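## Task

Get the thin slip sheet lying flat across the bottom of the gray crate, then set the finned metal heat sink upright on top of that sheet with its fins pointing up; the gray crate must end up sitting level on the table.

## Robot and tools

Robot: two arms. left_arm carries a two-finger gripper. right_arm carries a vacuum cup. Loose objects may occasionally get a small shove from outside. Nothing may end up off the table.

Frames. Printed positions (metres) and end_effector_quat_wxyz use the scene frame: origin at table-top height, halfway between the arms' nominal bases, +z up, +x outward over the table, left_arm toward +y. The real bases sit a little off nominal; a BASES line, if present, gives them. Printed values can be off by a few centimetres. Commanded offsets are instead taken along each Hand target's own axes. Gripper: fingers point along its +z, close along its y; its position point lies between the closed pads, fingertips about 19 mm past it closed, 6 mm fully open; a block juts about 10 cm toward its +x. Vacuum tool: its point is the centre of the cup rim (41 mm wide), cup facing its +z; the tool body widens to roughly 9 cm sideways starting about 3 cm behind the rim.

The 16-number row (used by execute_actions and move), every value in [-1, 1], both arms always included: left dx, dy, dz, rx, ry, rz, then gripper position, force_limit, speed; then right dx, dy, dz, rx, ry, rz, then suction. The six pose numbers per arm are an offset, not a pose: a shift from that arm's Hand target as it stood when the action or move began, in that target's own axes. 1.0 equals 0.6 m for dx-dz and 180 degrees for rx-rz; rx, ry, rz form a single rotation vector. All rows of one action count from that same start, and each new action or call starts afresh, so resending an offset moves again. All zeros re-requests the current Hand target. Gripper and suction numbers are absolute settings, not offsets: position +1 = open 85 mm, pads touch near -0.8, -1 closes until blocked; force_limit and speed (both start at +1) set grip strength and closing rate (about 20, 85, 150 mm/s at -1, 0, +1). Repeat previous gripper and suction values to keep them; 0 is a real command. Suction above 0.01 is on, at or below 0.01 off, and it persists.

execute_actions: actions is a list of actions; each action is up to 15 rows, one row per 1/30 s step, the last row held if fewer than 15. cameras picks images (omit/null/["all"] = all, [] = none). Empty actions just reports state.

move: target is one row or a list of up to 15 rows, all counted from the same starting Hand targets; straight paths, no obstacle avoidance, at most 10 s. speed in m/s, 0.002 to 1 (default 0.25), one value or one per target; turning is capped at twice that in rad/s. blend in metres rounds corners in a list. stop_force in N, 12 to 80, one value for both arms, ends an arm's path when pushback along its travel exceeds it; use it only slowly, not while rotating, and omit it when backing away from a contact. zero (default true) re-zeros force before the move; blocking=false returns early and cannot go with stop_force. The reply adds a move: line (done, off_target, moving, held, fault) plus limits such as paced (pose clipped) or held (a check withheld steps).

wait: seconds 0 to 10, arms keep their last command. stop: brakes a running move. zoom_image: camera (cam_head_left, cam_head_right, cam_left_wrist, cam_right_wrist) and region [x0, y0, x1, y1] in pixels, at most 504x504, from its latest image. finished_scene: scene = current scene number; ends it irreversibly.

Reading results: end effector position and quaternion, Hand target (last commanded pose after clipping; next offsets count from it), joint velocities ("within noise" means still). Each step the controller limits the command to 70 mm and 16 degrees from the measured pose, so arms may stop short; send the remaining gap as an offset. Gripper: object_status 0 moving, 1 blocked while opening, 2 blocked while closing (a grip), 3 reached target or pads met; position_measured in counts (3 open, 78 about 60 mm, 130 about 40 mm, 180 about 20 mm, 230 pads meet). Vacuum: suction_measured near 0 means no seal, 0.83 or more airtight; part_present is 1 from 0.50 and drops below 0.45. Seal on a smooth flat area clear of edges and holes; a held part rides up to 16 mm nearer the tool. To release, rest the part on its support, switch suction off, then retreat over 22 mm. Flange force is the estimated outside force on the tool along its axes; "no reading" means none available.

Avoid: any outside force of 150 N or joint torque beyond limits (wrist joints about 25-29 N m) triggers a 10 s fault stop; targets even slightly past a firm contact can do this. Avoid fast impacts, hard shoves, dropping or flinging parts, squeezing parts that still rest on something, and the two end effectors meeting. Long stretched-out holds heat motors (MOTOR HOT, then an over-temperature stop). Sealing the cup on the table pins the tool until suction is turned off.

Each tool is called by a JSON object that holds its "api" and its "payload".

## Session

{"api": "execute_actions", "payload": {"actions": []}}

{"api": "zoom_image", "payload": {"camera": "cam_head_right", "region": [60, 220, 560, 420]}}

Scene clock: 0.00 s.
left_arm: end_effector_position=(+0.2334, -0.0554, +0.2290) position_measured=3 object_status=3 end_effector_quat_wxyz=(-0.611, -0.321, +0.724, +0.012) | right_arm: end_effector_position=(+0.1111, -0.6481, +0.1457) suction_measured=0.00 part_present=0 end_effector_quat_wxyz=(+0.467, +0.321, +0.751, +0.338)
Joint positions: left_arm=[-0.334 0.544 -0.257 0.744 -1.898 0.946] | right_arm=[-1.933 0.269 -0.437 -0.888 -1.78 1.435]
Joint velocities: within noise
Flange force (N): no reading
Hand target: left_arm +0.2334, -0.0554, +0.2290; -0.611, -0.321, +0.724, +0.012 | right_arm +0.1111, -0.6481, +0.1457; +0.467, +0.321, +0.751, +0.338

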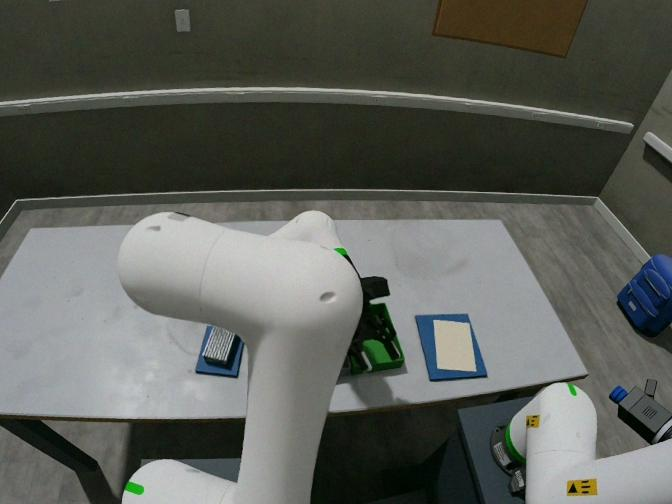

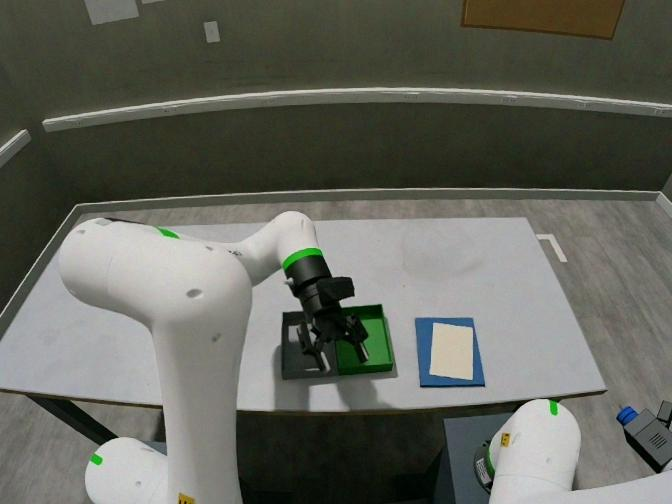

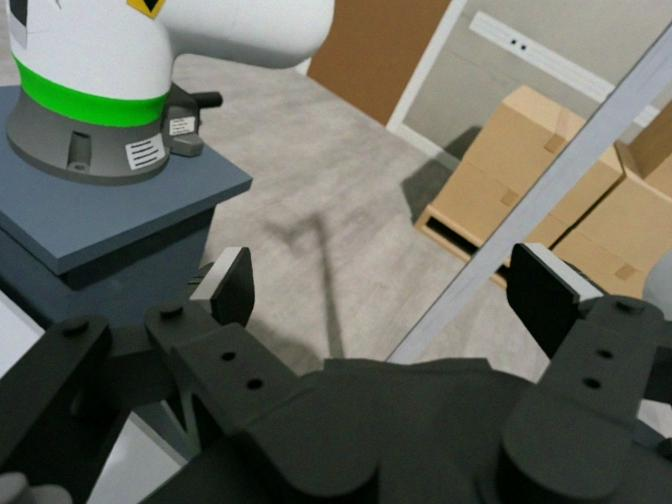

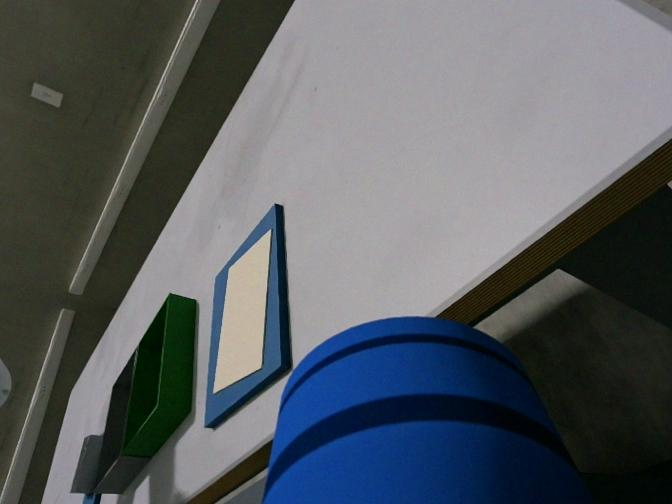

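Scaled by 1.008 from the camera's 672x504 image, which has a finer 960x720 frame.

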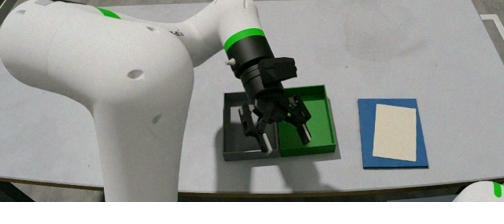

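{"api": "move", "payload": {"target": [[0.146,0.068,-0.042,0,0,0,1,-0.8,-1,-0.121,0.202,-0.0835,0,0,0,0],[-0.188,0.446,-0.396,0.008,-0.429,0.225,1,-0.8,-1,0.164,0.633,0.521,0.235,0.325,-0.223,0]], "speed": 0.3, "blend": [0.05,0]}}

{"api": "zoom_image", "payload": {"camera": "cam_right_wrist", "region": [200, 0, 672, 330]}}

{"api": "zoom_image", "payload": {"camera": "cam_left_wrist", "region": [180, 50, 560, 330]}}

Scene clock: 4.60 s.
left_arm: end_effector_position=(+0.3306, +0.3000, +0.3000) position_measured=3 object_status=3 end_effector_quat_wxyz=(-0.001, +0.000, +1.000, +0.001) | right_arm: end_effector_position=(+0.4267, -0.2898, +0.2998) suction_measured=0.00 part_present=0 end_effector_quat_wxyz=(+0.000, +0.000, +1.000, +0.000)
Joint positions: left_arm=[0.28 -0.301 -0.264 -0.002 -1.609 -0.286] | right_arm=[0.7 -0.178 -0.209 0 -1.54 -0.651]
Joint velocities: within noise
Flange force (N): left_arm=[-4.2 -5.7 -2.9] | right_arm=[-0.3 1.9 -0.9]
Hand target: left_arm +0.3306, +0.3000, +0.3000; -0.001, +0.000, +1.000, +0.001 | right_arm +0.4267, -0.2898, +0.2998; +0.000, +0.000, +1.000, +0.000
Off the commanded pose: left_arm 0.000 m, 0 deg | right_arm 0.000 m, 0 deg.
move: done; limits=paced

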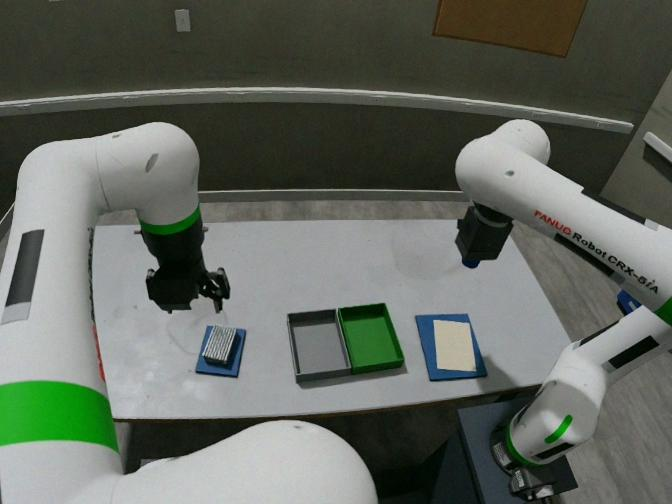

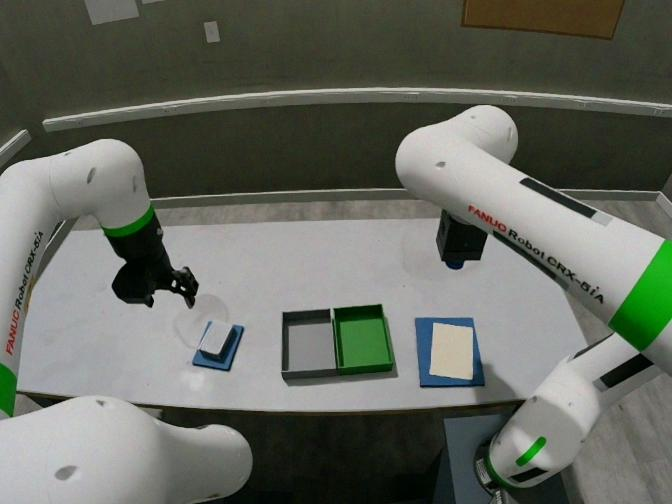

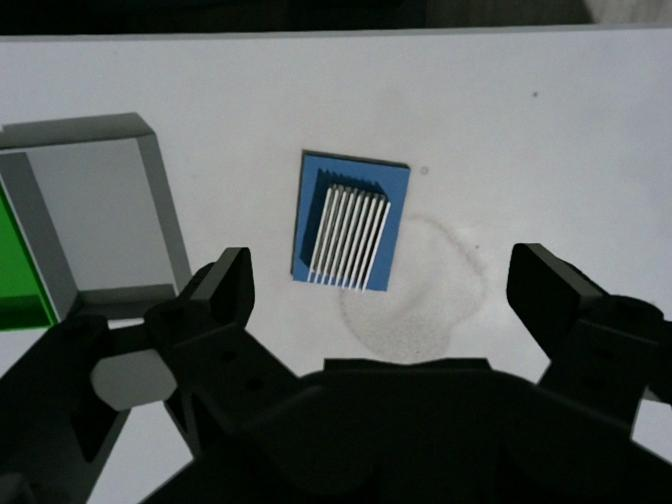

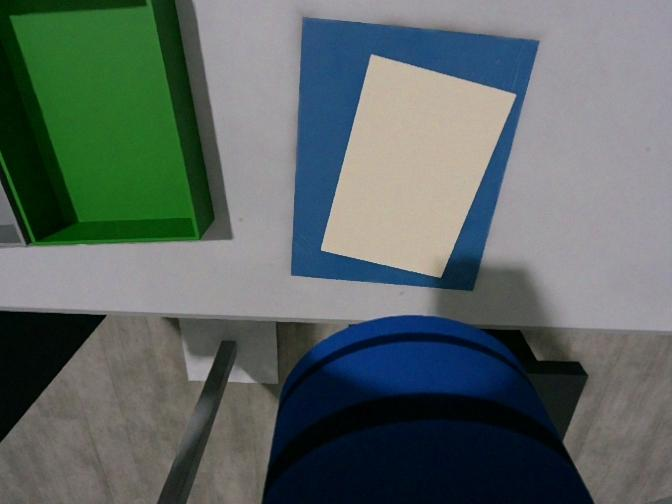

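Scaled by 1.068 from the camera's 672x504 image, which has a finer 960x720 frame.

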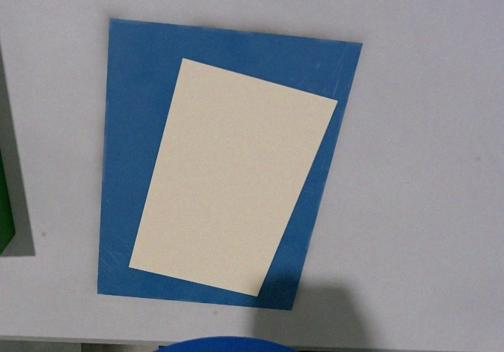

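Scaled by 1.326 from the camera's 672x504 image, which has a finer 960x720 frame.

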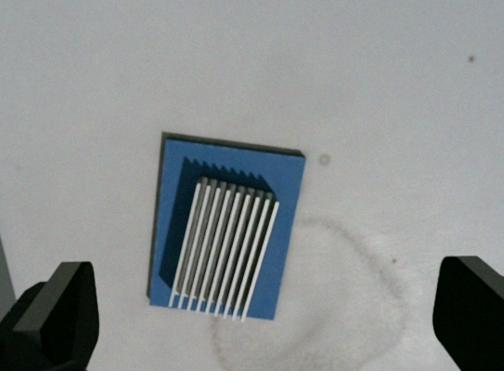

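{"api": "move", "payload": {"target": [-0.148,-0.0133,0.333,0,0,0.075,1,-0.8,-1,0,0.6,0,0,0,0,0], "speed": 0.3}}

{"api": "zoom_image", "payload": {"camera": "cam_right_wrist", "region": [100, 0, 580, 320]}}

{"api": "zoom_image", "payload": {"camera": "cam_left_wrist", "region": [180, 0, 580, 380]}}

Scene clock: 7.80 s.
left_arm: end_effector_position=(+0.4191, +0.2924, +0.1001) position_measured=3 object_status=3 end_effector_quat_wxyz=(-0.001, +0.118, +0.993, +0.001) | right_arm: end_effector_position=(+0.4269, +0.0702, +0.2998) suction_measured=0.00 part_present=0 end_effector_quat_wxyz=(+0.000, +0.000, +1.000, +0.000)
Joint positions: left_arm=[0.199 0.056 -0.432 -0.002 -1.084 -0.44] | right_arm=[1.186 0.38 0.401 -0.001 -1.592 -1.136]
Joint velocities: within noise
Flange force (N): left_arm=[-2.8 -4.1 -2.1] | right_arm=[-2.4 2.3 -1.9]
Hand target: left_arm +0.4191, +0.2923, +0.1001; -0.001, +0.118, +0.993, +0.001 | right_arm +0.4269, +0.0702, +0.2998; +0.000, +0.000, +1.000, +0.000
Off the commanded pose: left_arm 0.000 m, 0 deg | right_arm 0.000 m, 0 deg.
move: done

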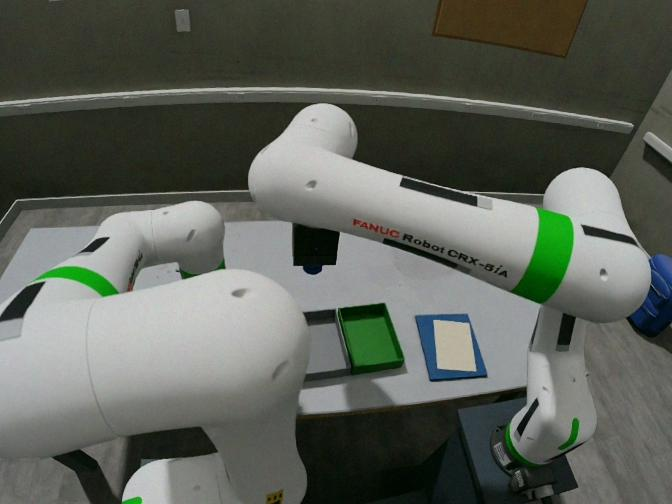

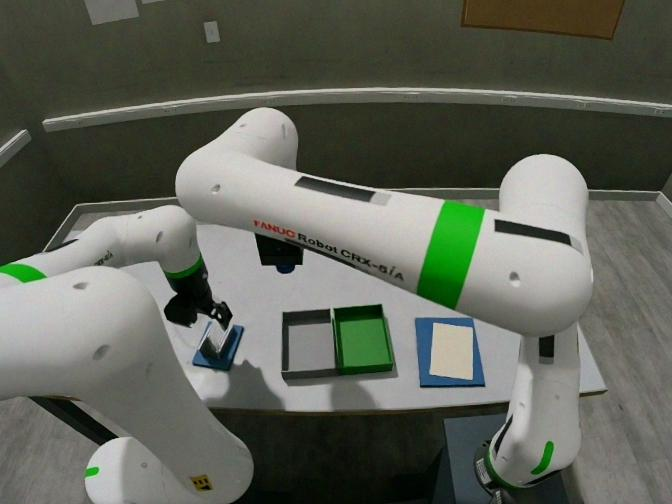

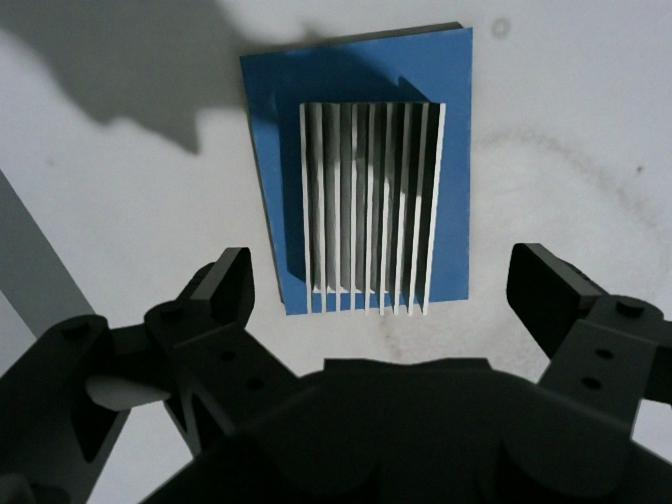

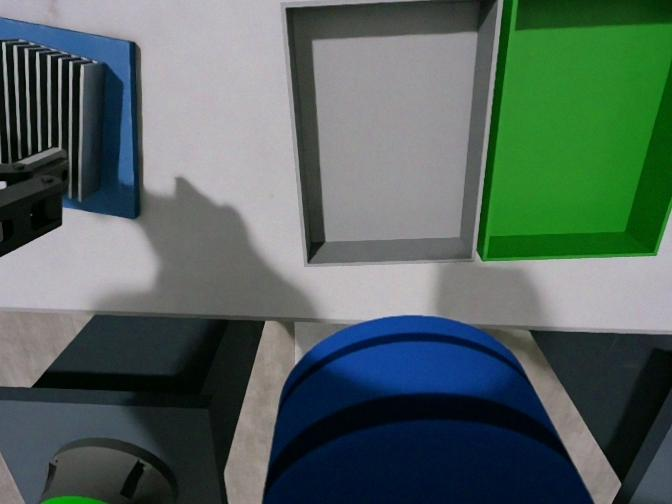

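Scaled by 1.050 from the camera's 672x504 image, which has a finer 960x720 frame.

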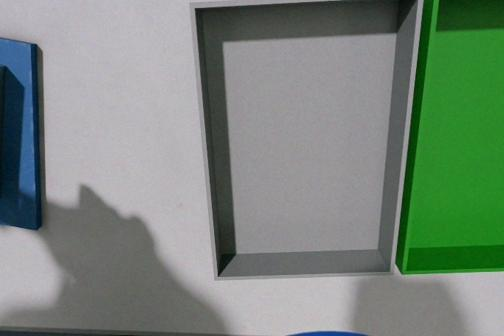

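Scaled by 1.260 from the camera's 672x504 image, which has a finer 960x720 frame.

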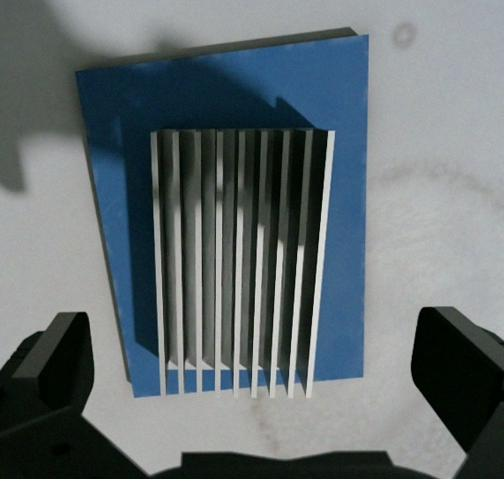

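{"api": "move", "payload": {"target": [0,0,0.1185,0,0,0,1,-0.8,-1,0.0827,-0.6768,0.45,0,0,0,0], "speed": 0.3}}

Scene clock: 11.90 s.
left_arm: end_effector_position=(+0.4191, +0.2925, +0.0290) position_measured=3 object_status=3 end_effector_quat_wxyz=(-0.001, +0.118, +0.993, +0.001) | right_arm: end_effector_position=(+0.3768, -0.3359, +0.0299) suction_measured=0.00 part_present=0 end_effector_quat_wxyz=(+0.000, +0.000, +1.000, +0.000)
Joint positions: left_arm=[0.199 0.163 -0.51 -0.003 -0.899 -0.439] | right_arm=[0.678 -0.062 -0.8 -0.001 -0.834 -0.628]
Joint velocities: within noise
Flange force (N): left_arm=[-2.5 -3.5 -0.9] | right_arm=[0.9 -1.6 -3.5]
Hand target: left_arm +0.4191, +0.2925, +0.0290; -0.001, +0.118, +0.993, +0.001 | right_arm +0.3768, -0.3359, +0.0299; +0.000, +0.000, +1.000, +0.000
Off the commanded pose: left_arm 0.000 m, 0 deg | right_arm 0.000 m, 0 deg.
move: done

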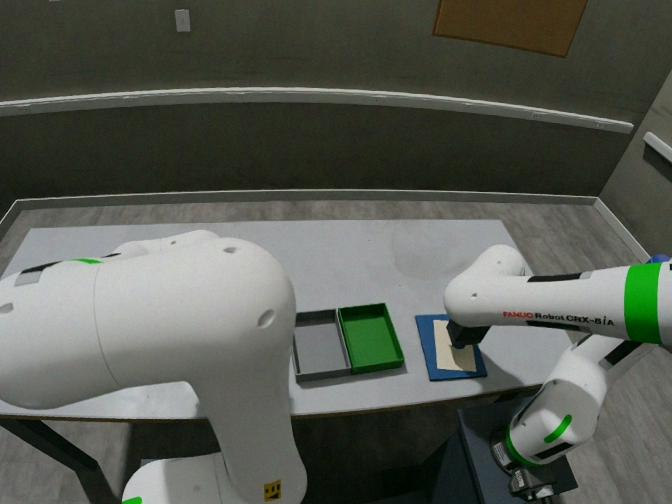

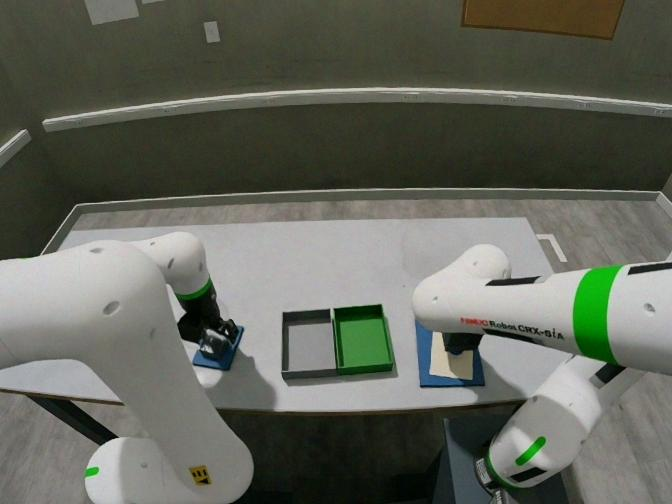

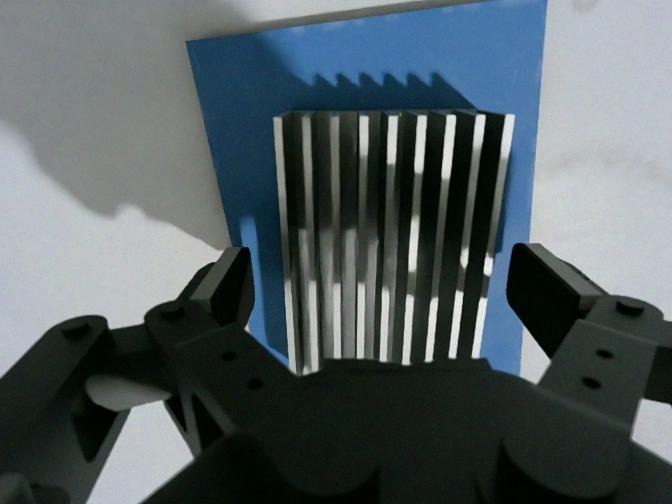

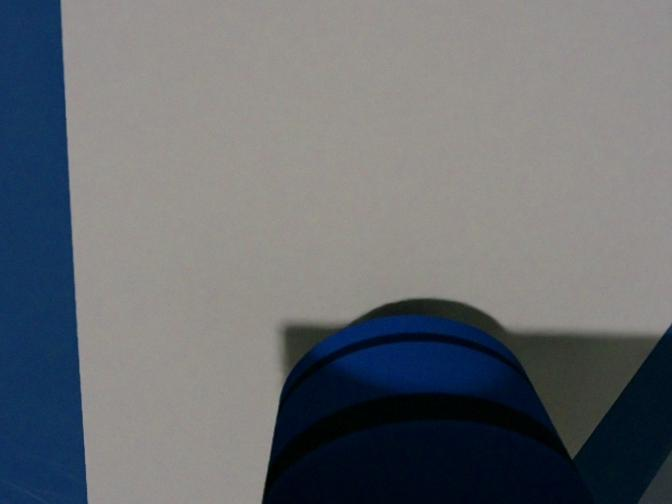

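{"api": "move", "payload": {"target": [0,0,0,0,0,0,-1,-0.8,-1,0,0,0.0567,0,0,0,1], "speed": 0.02, "stop_force": 12, "cameras": ["cam_left_wrist"]}}

Scene clock: 14.50 s.
left_arm: end_effector_position=(+0.4191, +0.2925, +0.0290) position_measured=78 object_status=2 end_effector_quat_wxyz=(-0.001, +0.118, +0.993, +0.001) | right_arm: end_effector_position=(+0.3768, -0.3359, -0.0040) suction_measured=0.91 part_present=1 end_effector_quat_wxyz=(+0.000, +0.000, +1.000, +0.000)
Joint positions: left_arm=[0.199 0.163 -0.51 -0.003 -0.899 -0.439] | right_arm=[0.678 0.024 -0.829 -0.001 -0.719 -0.628]
Joint velocities: within noise
Flange force (N): left_arm=[1.4 -2.6 -16.2] | right_arm=[6.9 -1.4 -23.1]
Hand target: left_arm +0.4191, +0.2925, +0.0290; -0.001, +0.118, +0.993, +0.001 | right_arm +0.3768, -0.3359, -0.0040; +0.000, +0.000, +1.000, +0.000
Off the commanded pose: left_arm 0.000 m, 0 deg | right_arm 0.000 m, 0 deg.
move: contact (right_arm)
Images, in order (width x height): cam_left_wrist 672x504.

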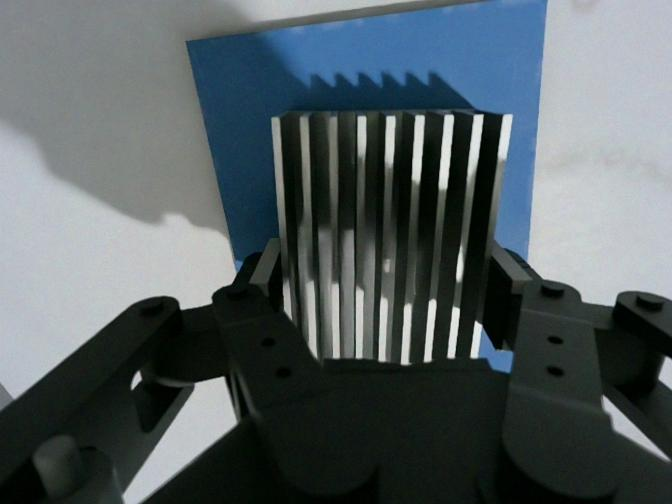

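{"api": "move", "payload": {"target": [[0,0,0,0,0,0,-1,-0.8,-1,0,0,-0.1733,0,0,0,1],[0,0,0,0,0,0,-1,-0.8,-1,-0.058,0.636,-0.1733,0,0,-0.09,1],[0,0,0,0,0,0,-1,-0.8,-1,-0.058,0.636,-0.0667,0,0,-0.09,1]], "speed": [0.12,0.25,0.12], "blend": [0.03,0.0,0]}}

{"api": "zoom_image", "payload": {"camera": "cam_head_right", "region": [260, 290, 420, 400]}}

{"api": "zoom_image", "payload": {"camera": "cam_head_left", "region": [260, 290, 420, 400]}}

Scene clock: 18.40 s.
left_arm: end_effector_position=(+0.4191, +0.2925, +0.0290) position_measured=78 object_status=2 end_effector_quat_wxyz=(-0.001, +0.118, +0.993, +0.001) | right_arm: end_effector_position=(+0.4118, +0.0457, +0.0360) suction_measured=0.91 part_present=1 end_effector_quat_wxyz=(+0.000, -0.141, +0.990, +0.000)
Joint positions: left_arm=[0.199 0.163 -0.51 -0.003 -0.899 -0.439] | right_arm=[1.192 0.49 -0.09 -0.001 -0.991 -0.859]
Joint velocities: within noise
Flange force (N): left_arm=[1.2 -3.6 -16.4] | right_arm=[-0.5 0.7 0.4]
Hand target: left_arm +0.4191, +0.2925, +0.0290; -0.001, +0.118, +0.993, +0.001 | right_arm +0.4119, +0.0456, +0.0360; +0.000, -0.141, +0.990, +0.000
Off the commanded pose: left_arm 0.000 m, 0 deg | right_arm 0.000 m, 0 deg.
move: done

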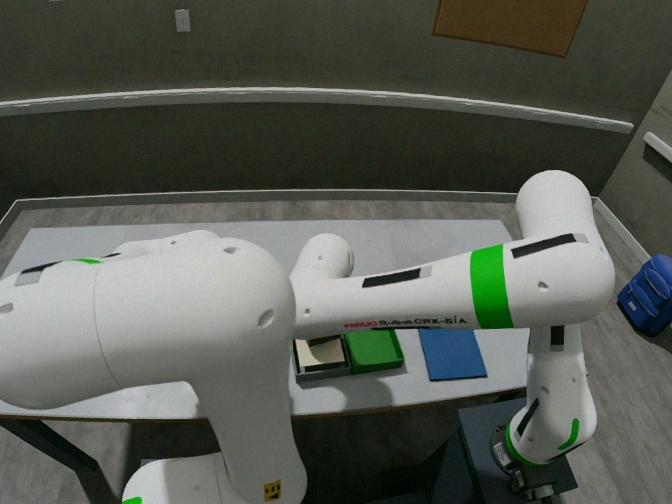

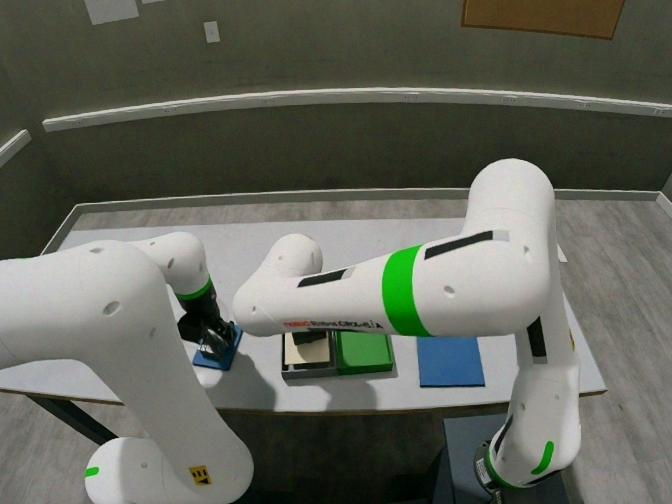

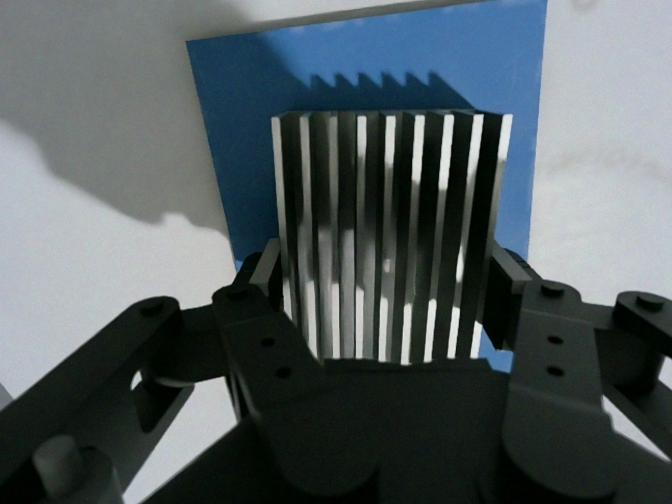

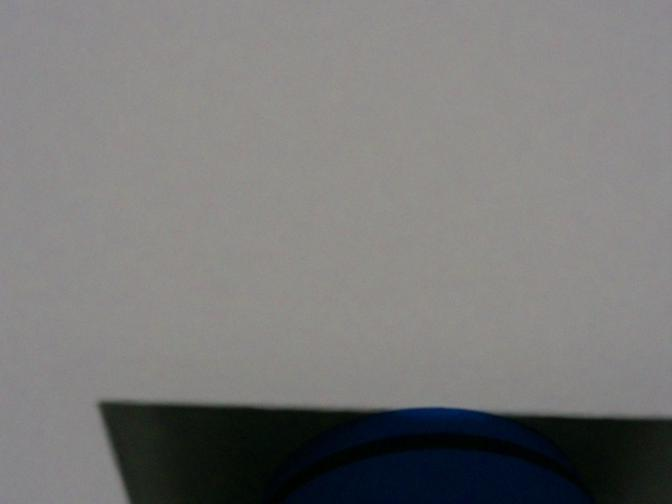

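Scaled by 3.150 from the camera's 672x504 image, which has a finer 960x720 frame.

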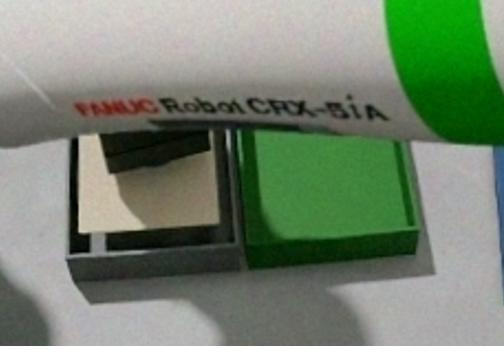

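Scaled by 3.150 from the camera's 672x504 image, which has a finer 960x720 frame.

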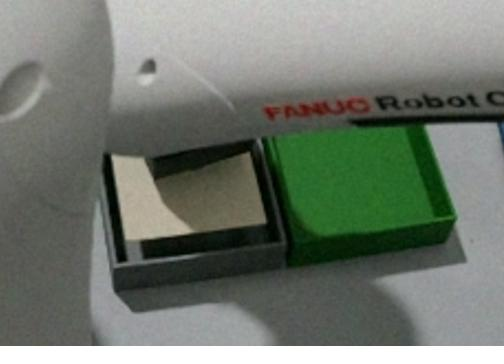

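{"api": "move", "payload": {"target": [0,0,0,0,0,0,-1,-0.8,-1,0.0014,-0.0048,0.02,0,0,0,1], "speed": 0.1, "cameras": ["cam_head_left","cam_head_right"]}}

{"api": "zoom_image", "payload": {"camera": "cam_head_right", "region": [270, 320, 350, 390]}}

{"api": "zoom_image", "payload": {"camera": "cam_head_left", "region": [280, 320, 360, 390]}}

Scene clock: 19.63 s.
left_arm: end_effector_position=(+0.4191, +0.2925, +0.0290) position_measured=78 object_status=2 end_effector_quat_wxyz=(-0.001, +0.118, +0.993, +0.001) | right_arm: end_effector_position=(+0.4119, +0.0427, +0.0240) suction_measured=0.91 part_present=1 end_effector_quat_wxyz=(+0.000, -0.141, +0.990, +0.000)
Joint positions: left_arm=[0.199 0.163 -0.51 -0.003 -0.899 -0.439] | right_arm=[1.189 0.502 -0.106 -0.001 -0.964 -0.856]
Joint velocities: within noise
Flange force (N): left_arm=[1.1 -3.3 -15.6] | right_arm=[-3.0 1.8 0.4]
Hand target: left_arm +0.4191, +0.2925, +0.0290; -0.001, +0.118, +0.993, +0.001 | right_arm +0.4119, +0.0426, +0.0240; +0.000, -0.141, +0.990, +0.000
Off the commanded pose: left_arm 0.000 m, 0 deg | right_arm 0.000 m, 0 deg.
move: done
Images, in order (width x height): cam_head_left 672x504, cam_head_right 672x504.

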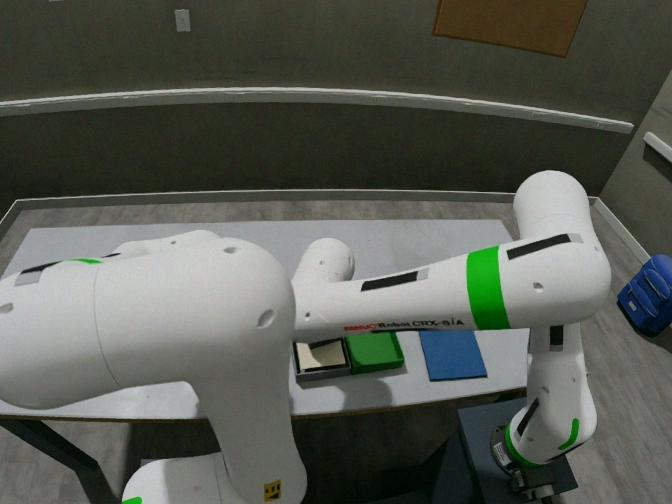

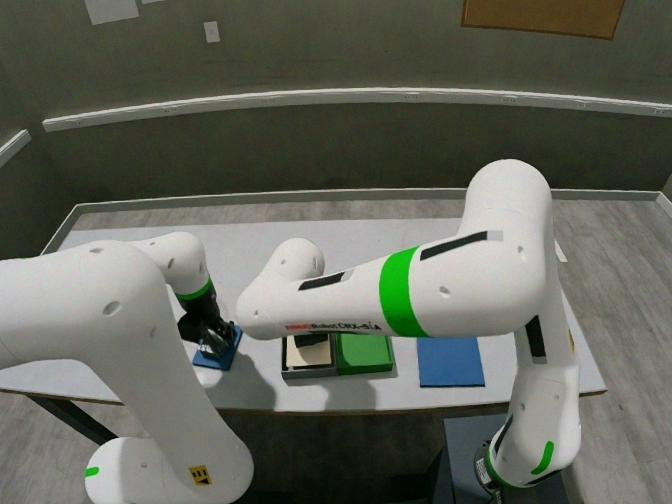

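Scaled by 6.300 from the camera's 672x504 image, which has a finer 960x720 frame.

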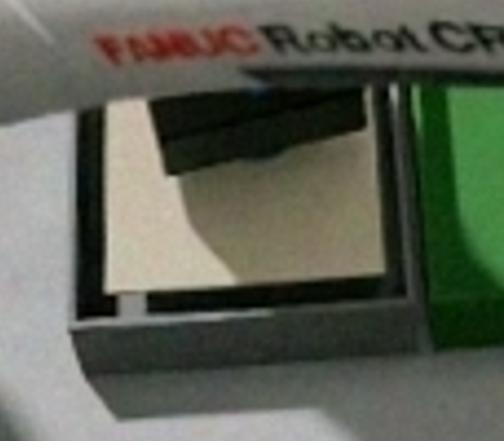

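Scaled by 6.300 from the camera's 672x504 image, which has a finer 960x720 frame.

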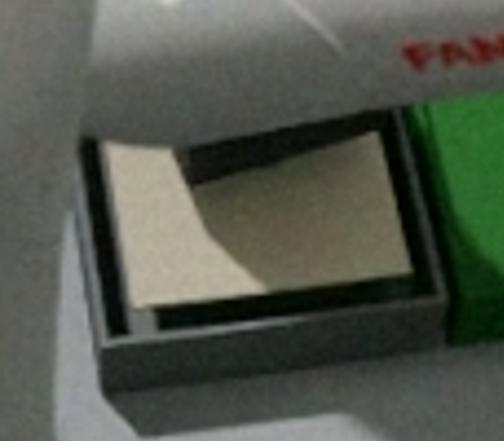

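{"api": "move", "payload": {"target": [0,0,0,0,0,0,-1,-0.8,-1,0,0,0.0533,0,0,0,1], "speed": 0.025, "stop_force": 12, "cameras": ["cam_head_right"]}}

{"api": "zoom_image", "payload": {"camera": "cam_head_right", "region": [270, 320, 350, 390]}}

Scene clock: 21.83 s.
left_arm: end_effector_position=(+0.4191, +0.2925, +0.0290) position_measured=78 object_status=2 end_effector_quat_wxyz=(-0.001, +0.118, +0.993, +0.001) | right_arm: end_effector_position=(+0.4118, +0.0426, -0.0080) suction_measured=0.91 part_present=1 end_effector_quat_wxyz=(+0.000, -0.141, +0.990, +0.000)
Joint positions: left_arm=[0.199 0.163 -0.51 -0.003 -0.899 -0.439] | right_arm=[1.189 0.548 -0.124 -0.001 -0.899 -0.856]
Joint velocities: within noise
Flange force (N): left_arm=[1.0 -3.0 -15.5] | right_arm=[-3.0 1.6 0.1]
Hand target: left_arm +0.4191, +0.2925, +0.0290; -0.001, +0.118, +0.993, +0.001 | right_arm +0.4118, +0.0426, -0.0080; +0.000, -0.141, +0.990, +0.000
Off the commanded pose: left_arm 0.000 m, 0 deg | right_arm 0.000 m, 0 deg.
move: done
Images, in order (width x height): cam_head_right 672x504.

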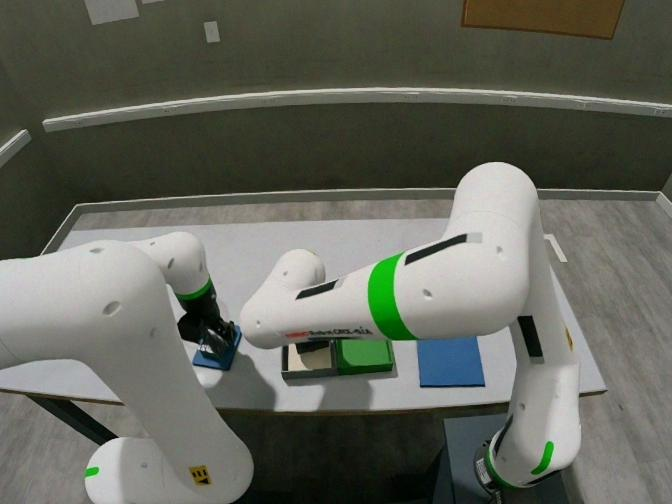

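Scaled by 6.300 from the camera's 672x504 image, which has a finer 960x720 frame.

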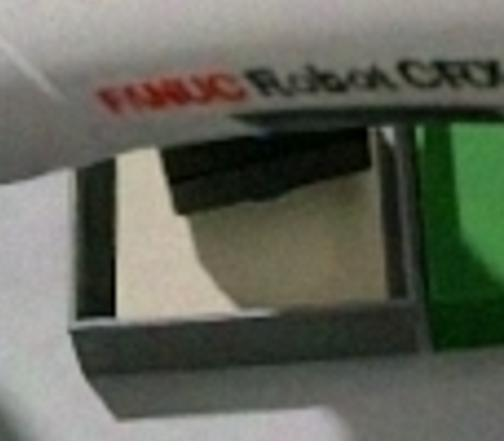

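{"api": "move", "payload": {"target": [0,0,0,0,0,0,-1,-0.8,-1,0,0,0.0217,0,0,0,1], "speed": 0.02, "stop_force": 12, "cameras": []}}

Scene clock: 22.73 s.
left_arm: end_effector_position=(+0.4191, +0.2925, +0.0290) position_measured=78 object_status=2 end_effector_quat_wxyz=(-0.001, +0.118, +0.993, +0.001) | right_arm: end_effector_position=(+0.4119, +0.0427, -0.0109) suction_measured=0.91 part_present=1 end_effector_quat_wxyz=(+0.000, -0.141, +0.990, +0.000)
Joint positions: left_arm=[0.199 0.163 -0.51 -0.003 -0.899 -0.439] | right_arm=[1.189 0.553 -0.125 -0.001 -0.893 -0.856]
Joint velocities: within noise
Flange force (N): left_arm=[1.6 -2.7 -16.0] | right_arm=[3.6 -1.3 -30.8]
Hand target: left_arm +0.4191, +0.2925, +0.0290; -0.001, +0.118, +0.993, +0.001 | right_arm +0.4119, +0.0427, -0.0109; +0.000, -0.141, +0.990, +0.000 (not the last commanded pose)
Off the commanded pose: left_arm 0.000 m, 0 deg | right_arm 0.010 m, 0 deg.
move: contact (right_arm)
No camera images: "cameras" was empty.

{"api": "move", "payload": {"target": [0,0,0,0,0,0,-1,-0.8,-1,0,0,-0.005,0,0,0,0], "speed": 0.02, "cameras": []}}

{"api": "move", "payload": {"target": [[0,0,-0.183,0,0,0,-1,-0.8,-1,0,0,-0.16,0,0,0,0],[-0.0925,-0.419,-0.183,0,0,-0.102,-1,-0.8,-1,0.328,-0.639,-0.42,0,0,0.09,0]], "speed": [0.1,0.25], "blend": [0.02,0]}}

{"api": "zoom_image", "payload": {"camera": "cam_head_right", "region": [260, 260, 420, 400]}}

Scene clock: 24.43 s.
left_arm: end_effector_position=(+0.4191, +0.2925, +0.0290) position_measured=78 object_status=2 end_effector_quat_wxyz=(-0.001, +0.118, +0.993, +0.001) | right_arm: end_effector_position=(+0.4119, +0.0427, -0.0079) suction_measured=0.00 part_present=0 end_effector_quat_wxyz=(+0.000, -0.141, +0.990, +0.000)
Joint positions: left_arm=[0.199 0.163 -0.51 -0.003 -0.899 -0.439] | right_arm=[1.189 0.548 -0.124 -0.001 -0.899 -0.856]
Joint velocities: within noise
Flange force (N): left_arm=[0.5 -3.2 -15.5] | right_arm=[-0.8 -1.0 -13.9]
Hand target: left_arm +0.4191, +0.2925, +0.0290; -0.001, +0.118, +0.993, +0.001 | right_arm +0.4119, +0.0427, -0.0079; +0.000, -0.141, +0.990, +0.000
Off the commanded pose: left_arm 0.000 m, 0 deg | right_arm 0.000 m, 0 deg.
move: done
No camera images: "cameras" was empty.

Scene clock: 27.90 s.
left_arm: end_effector_position=(+0.4144, +0.0349, +0.1383) position_measured=78 object_status=2 end_effector_quat_wxyz=(-0.001, -0.042, +0.999, +0.001) | right_arm: end_effector_position=(+0.3297, -0.3803, +0.2441) suction_measured=0.00 part_present=0 end_effector_quat_wxyz=(+0.000, +0.000, +1.000, +0.000)
Joint positions: left_arm=[-0.38 0.236 -0.127 -0.002 -1.209 0.459] | right_arm=[0.642 -0.498 -0.559 -0.001 -1.511 -0.592]
Joint velocities: within noise
Flange force (N): left_arm=[0.6 -3.8 0.7] | right_arm=[5.5 -1.3 -1.1]
Hand target: left_arm +0.4144, +0.0349, +0.1383; -0.001, -0.042, +0.999, +0.001 | right_arm +0.3297, -0.3803, +0.2441; +0.000, +0.000, +1.000, +0.000
Off the commanded pose: left_arm 0.000 m, 0 deg | right_arm 0.000 m, 0 deg.
move: done

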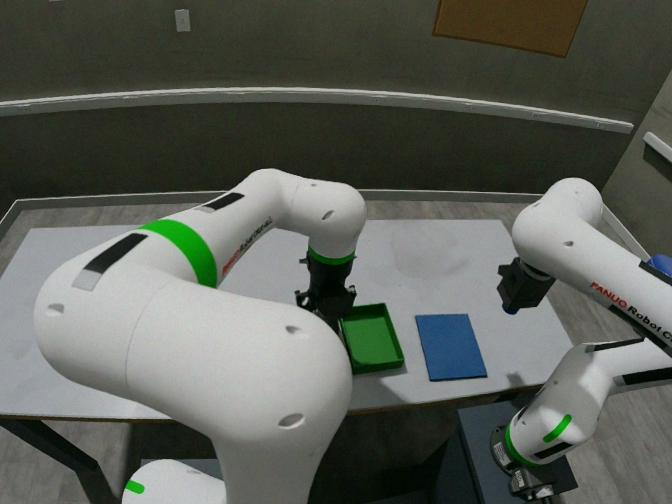

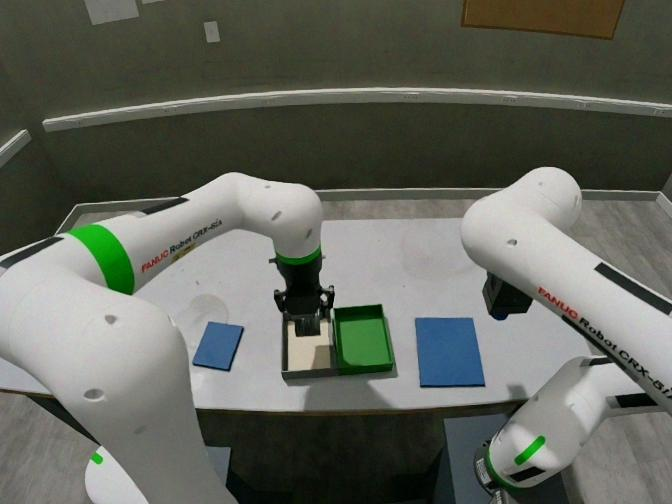

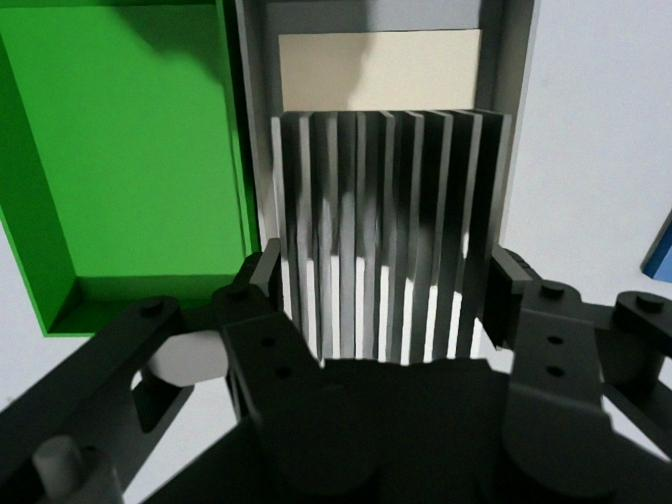

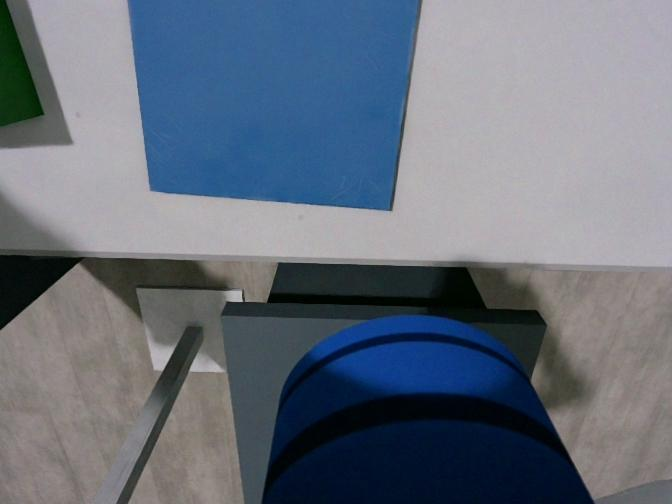

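Scaled by 3.150 from the camera's 672x504 image, which has a finer 960x720 frame.

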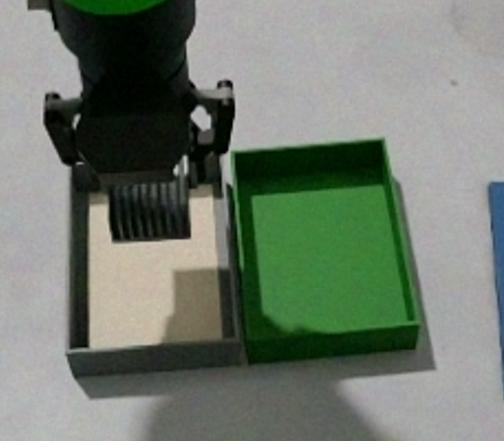

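{"api": "move", "payload": {"target": [0,0,0.165,0,0,0,-1,-0.8,-1,0,0,0,0,0,0,0], "speed": 0.12, "cameras": ["cam_left_wrist"]}}

{"api": "move", "payload": {"target": [0,0,0.045,0,0,0,-1,-0.8,-1,0,0,0,0,0,0,0], "speed": 0.02, "stop_force": 12, "cameras": ["cam_left_wrist"]}}

Scene clock: 29.57 s.
left_arm: end_effector_position=(+0.4143, +0.0351, +0.0393) position_measured=78 object_status=2 end_effector_quat_wxyz=(+0.000, -0.042, +0.999, +0.001) | right_arm: end_effector_position=(+0.3297, -0.3803, +0.2441) suction_measured=0.00 part_present=0 end_effector_quat_wxyz=(+0.000, +0.000, +1.000, +0.000)
Joint positions: left_arm=[-0.379 0.348 -0.239 -0.002 -0.985 0.459] | right_arm=[0.642 -0.498 -0.559 -0.001 -1.511 -0.592]
Joint velocities: within noise
Flange force (N): left_arm=[-0.3 -4.8 0.8] | right_arm=[4.6 -1.3 -1.4]
Hand target: left_arm +0.4143, +0.0351, +0.0393; -0.001, -0.042, +0.999, +0.001 | right_arm +0.3297, -0.3803, +0.2441; +0.000, +0.000, +1.000, +0.000
Off the commanded pose: left_arm 0.000 m, 0 deg | right_arm 0.000 m, 0 deg.
move: done
Images, in order (width x height): cam_left_wrist 672x504.

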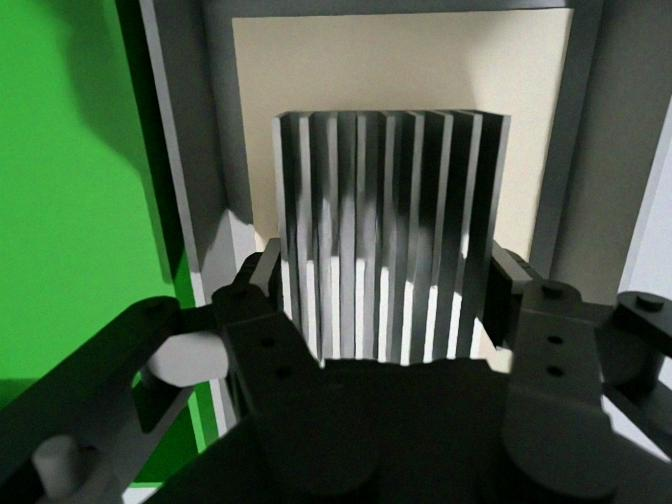

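Scene clock: 31.37 s.
left_arm: end_effector_position=(+0.4144, +0.0350, +0.0236) position_measured=78 object_status=2 end_effector_quat_wxyz=(+0.000, -0.042, +0.999, +0.001) | right_arm: end_effector_position=(+0.3297, -0.3803, +0.2441) suction_measured=0.00 part_present=0 end_effector_quat_wxyz=(+0.000, +0.000, +1.000, +0.000)
Joint positions: left_arm=[-0.379 0.371 -0.252 -0.001 -0.949 0.459] | right_arm=[0.642 -0.498 -0.559 -0.001 -1.511 -0.592]
Joint velocities: within noise
Flange force (N): left_arm=[1.8 -3.8 -14.3] | right_arm=[4.4 -0.8 -1.2]
Hand target: left_arm +0.4144, +0.0350, +0.0236; +0.000, -0.042, +0.999, +0.001 (not the last commanded pose) | right_arm +0.3297, -0.3803, +0.2441; +0.000, +0.000, +1.000, +0.000
Off the commanded pose: left_arm 0.011 m, 0 deg | right_arm 0.000 m, 0 deg.
move: contact (left_arm)
Images, in order (width x height): cam_left_wrist 672x504.

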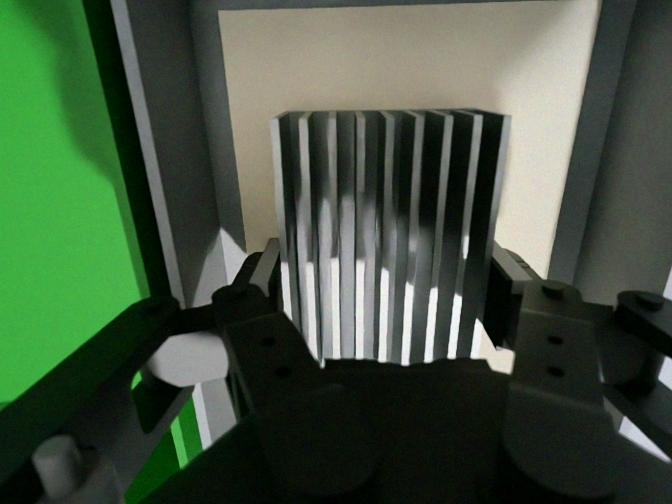

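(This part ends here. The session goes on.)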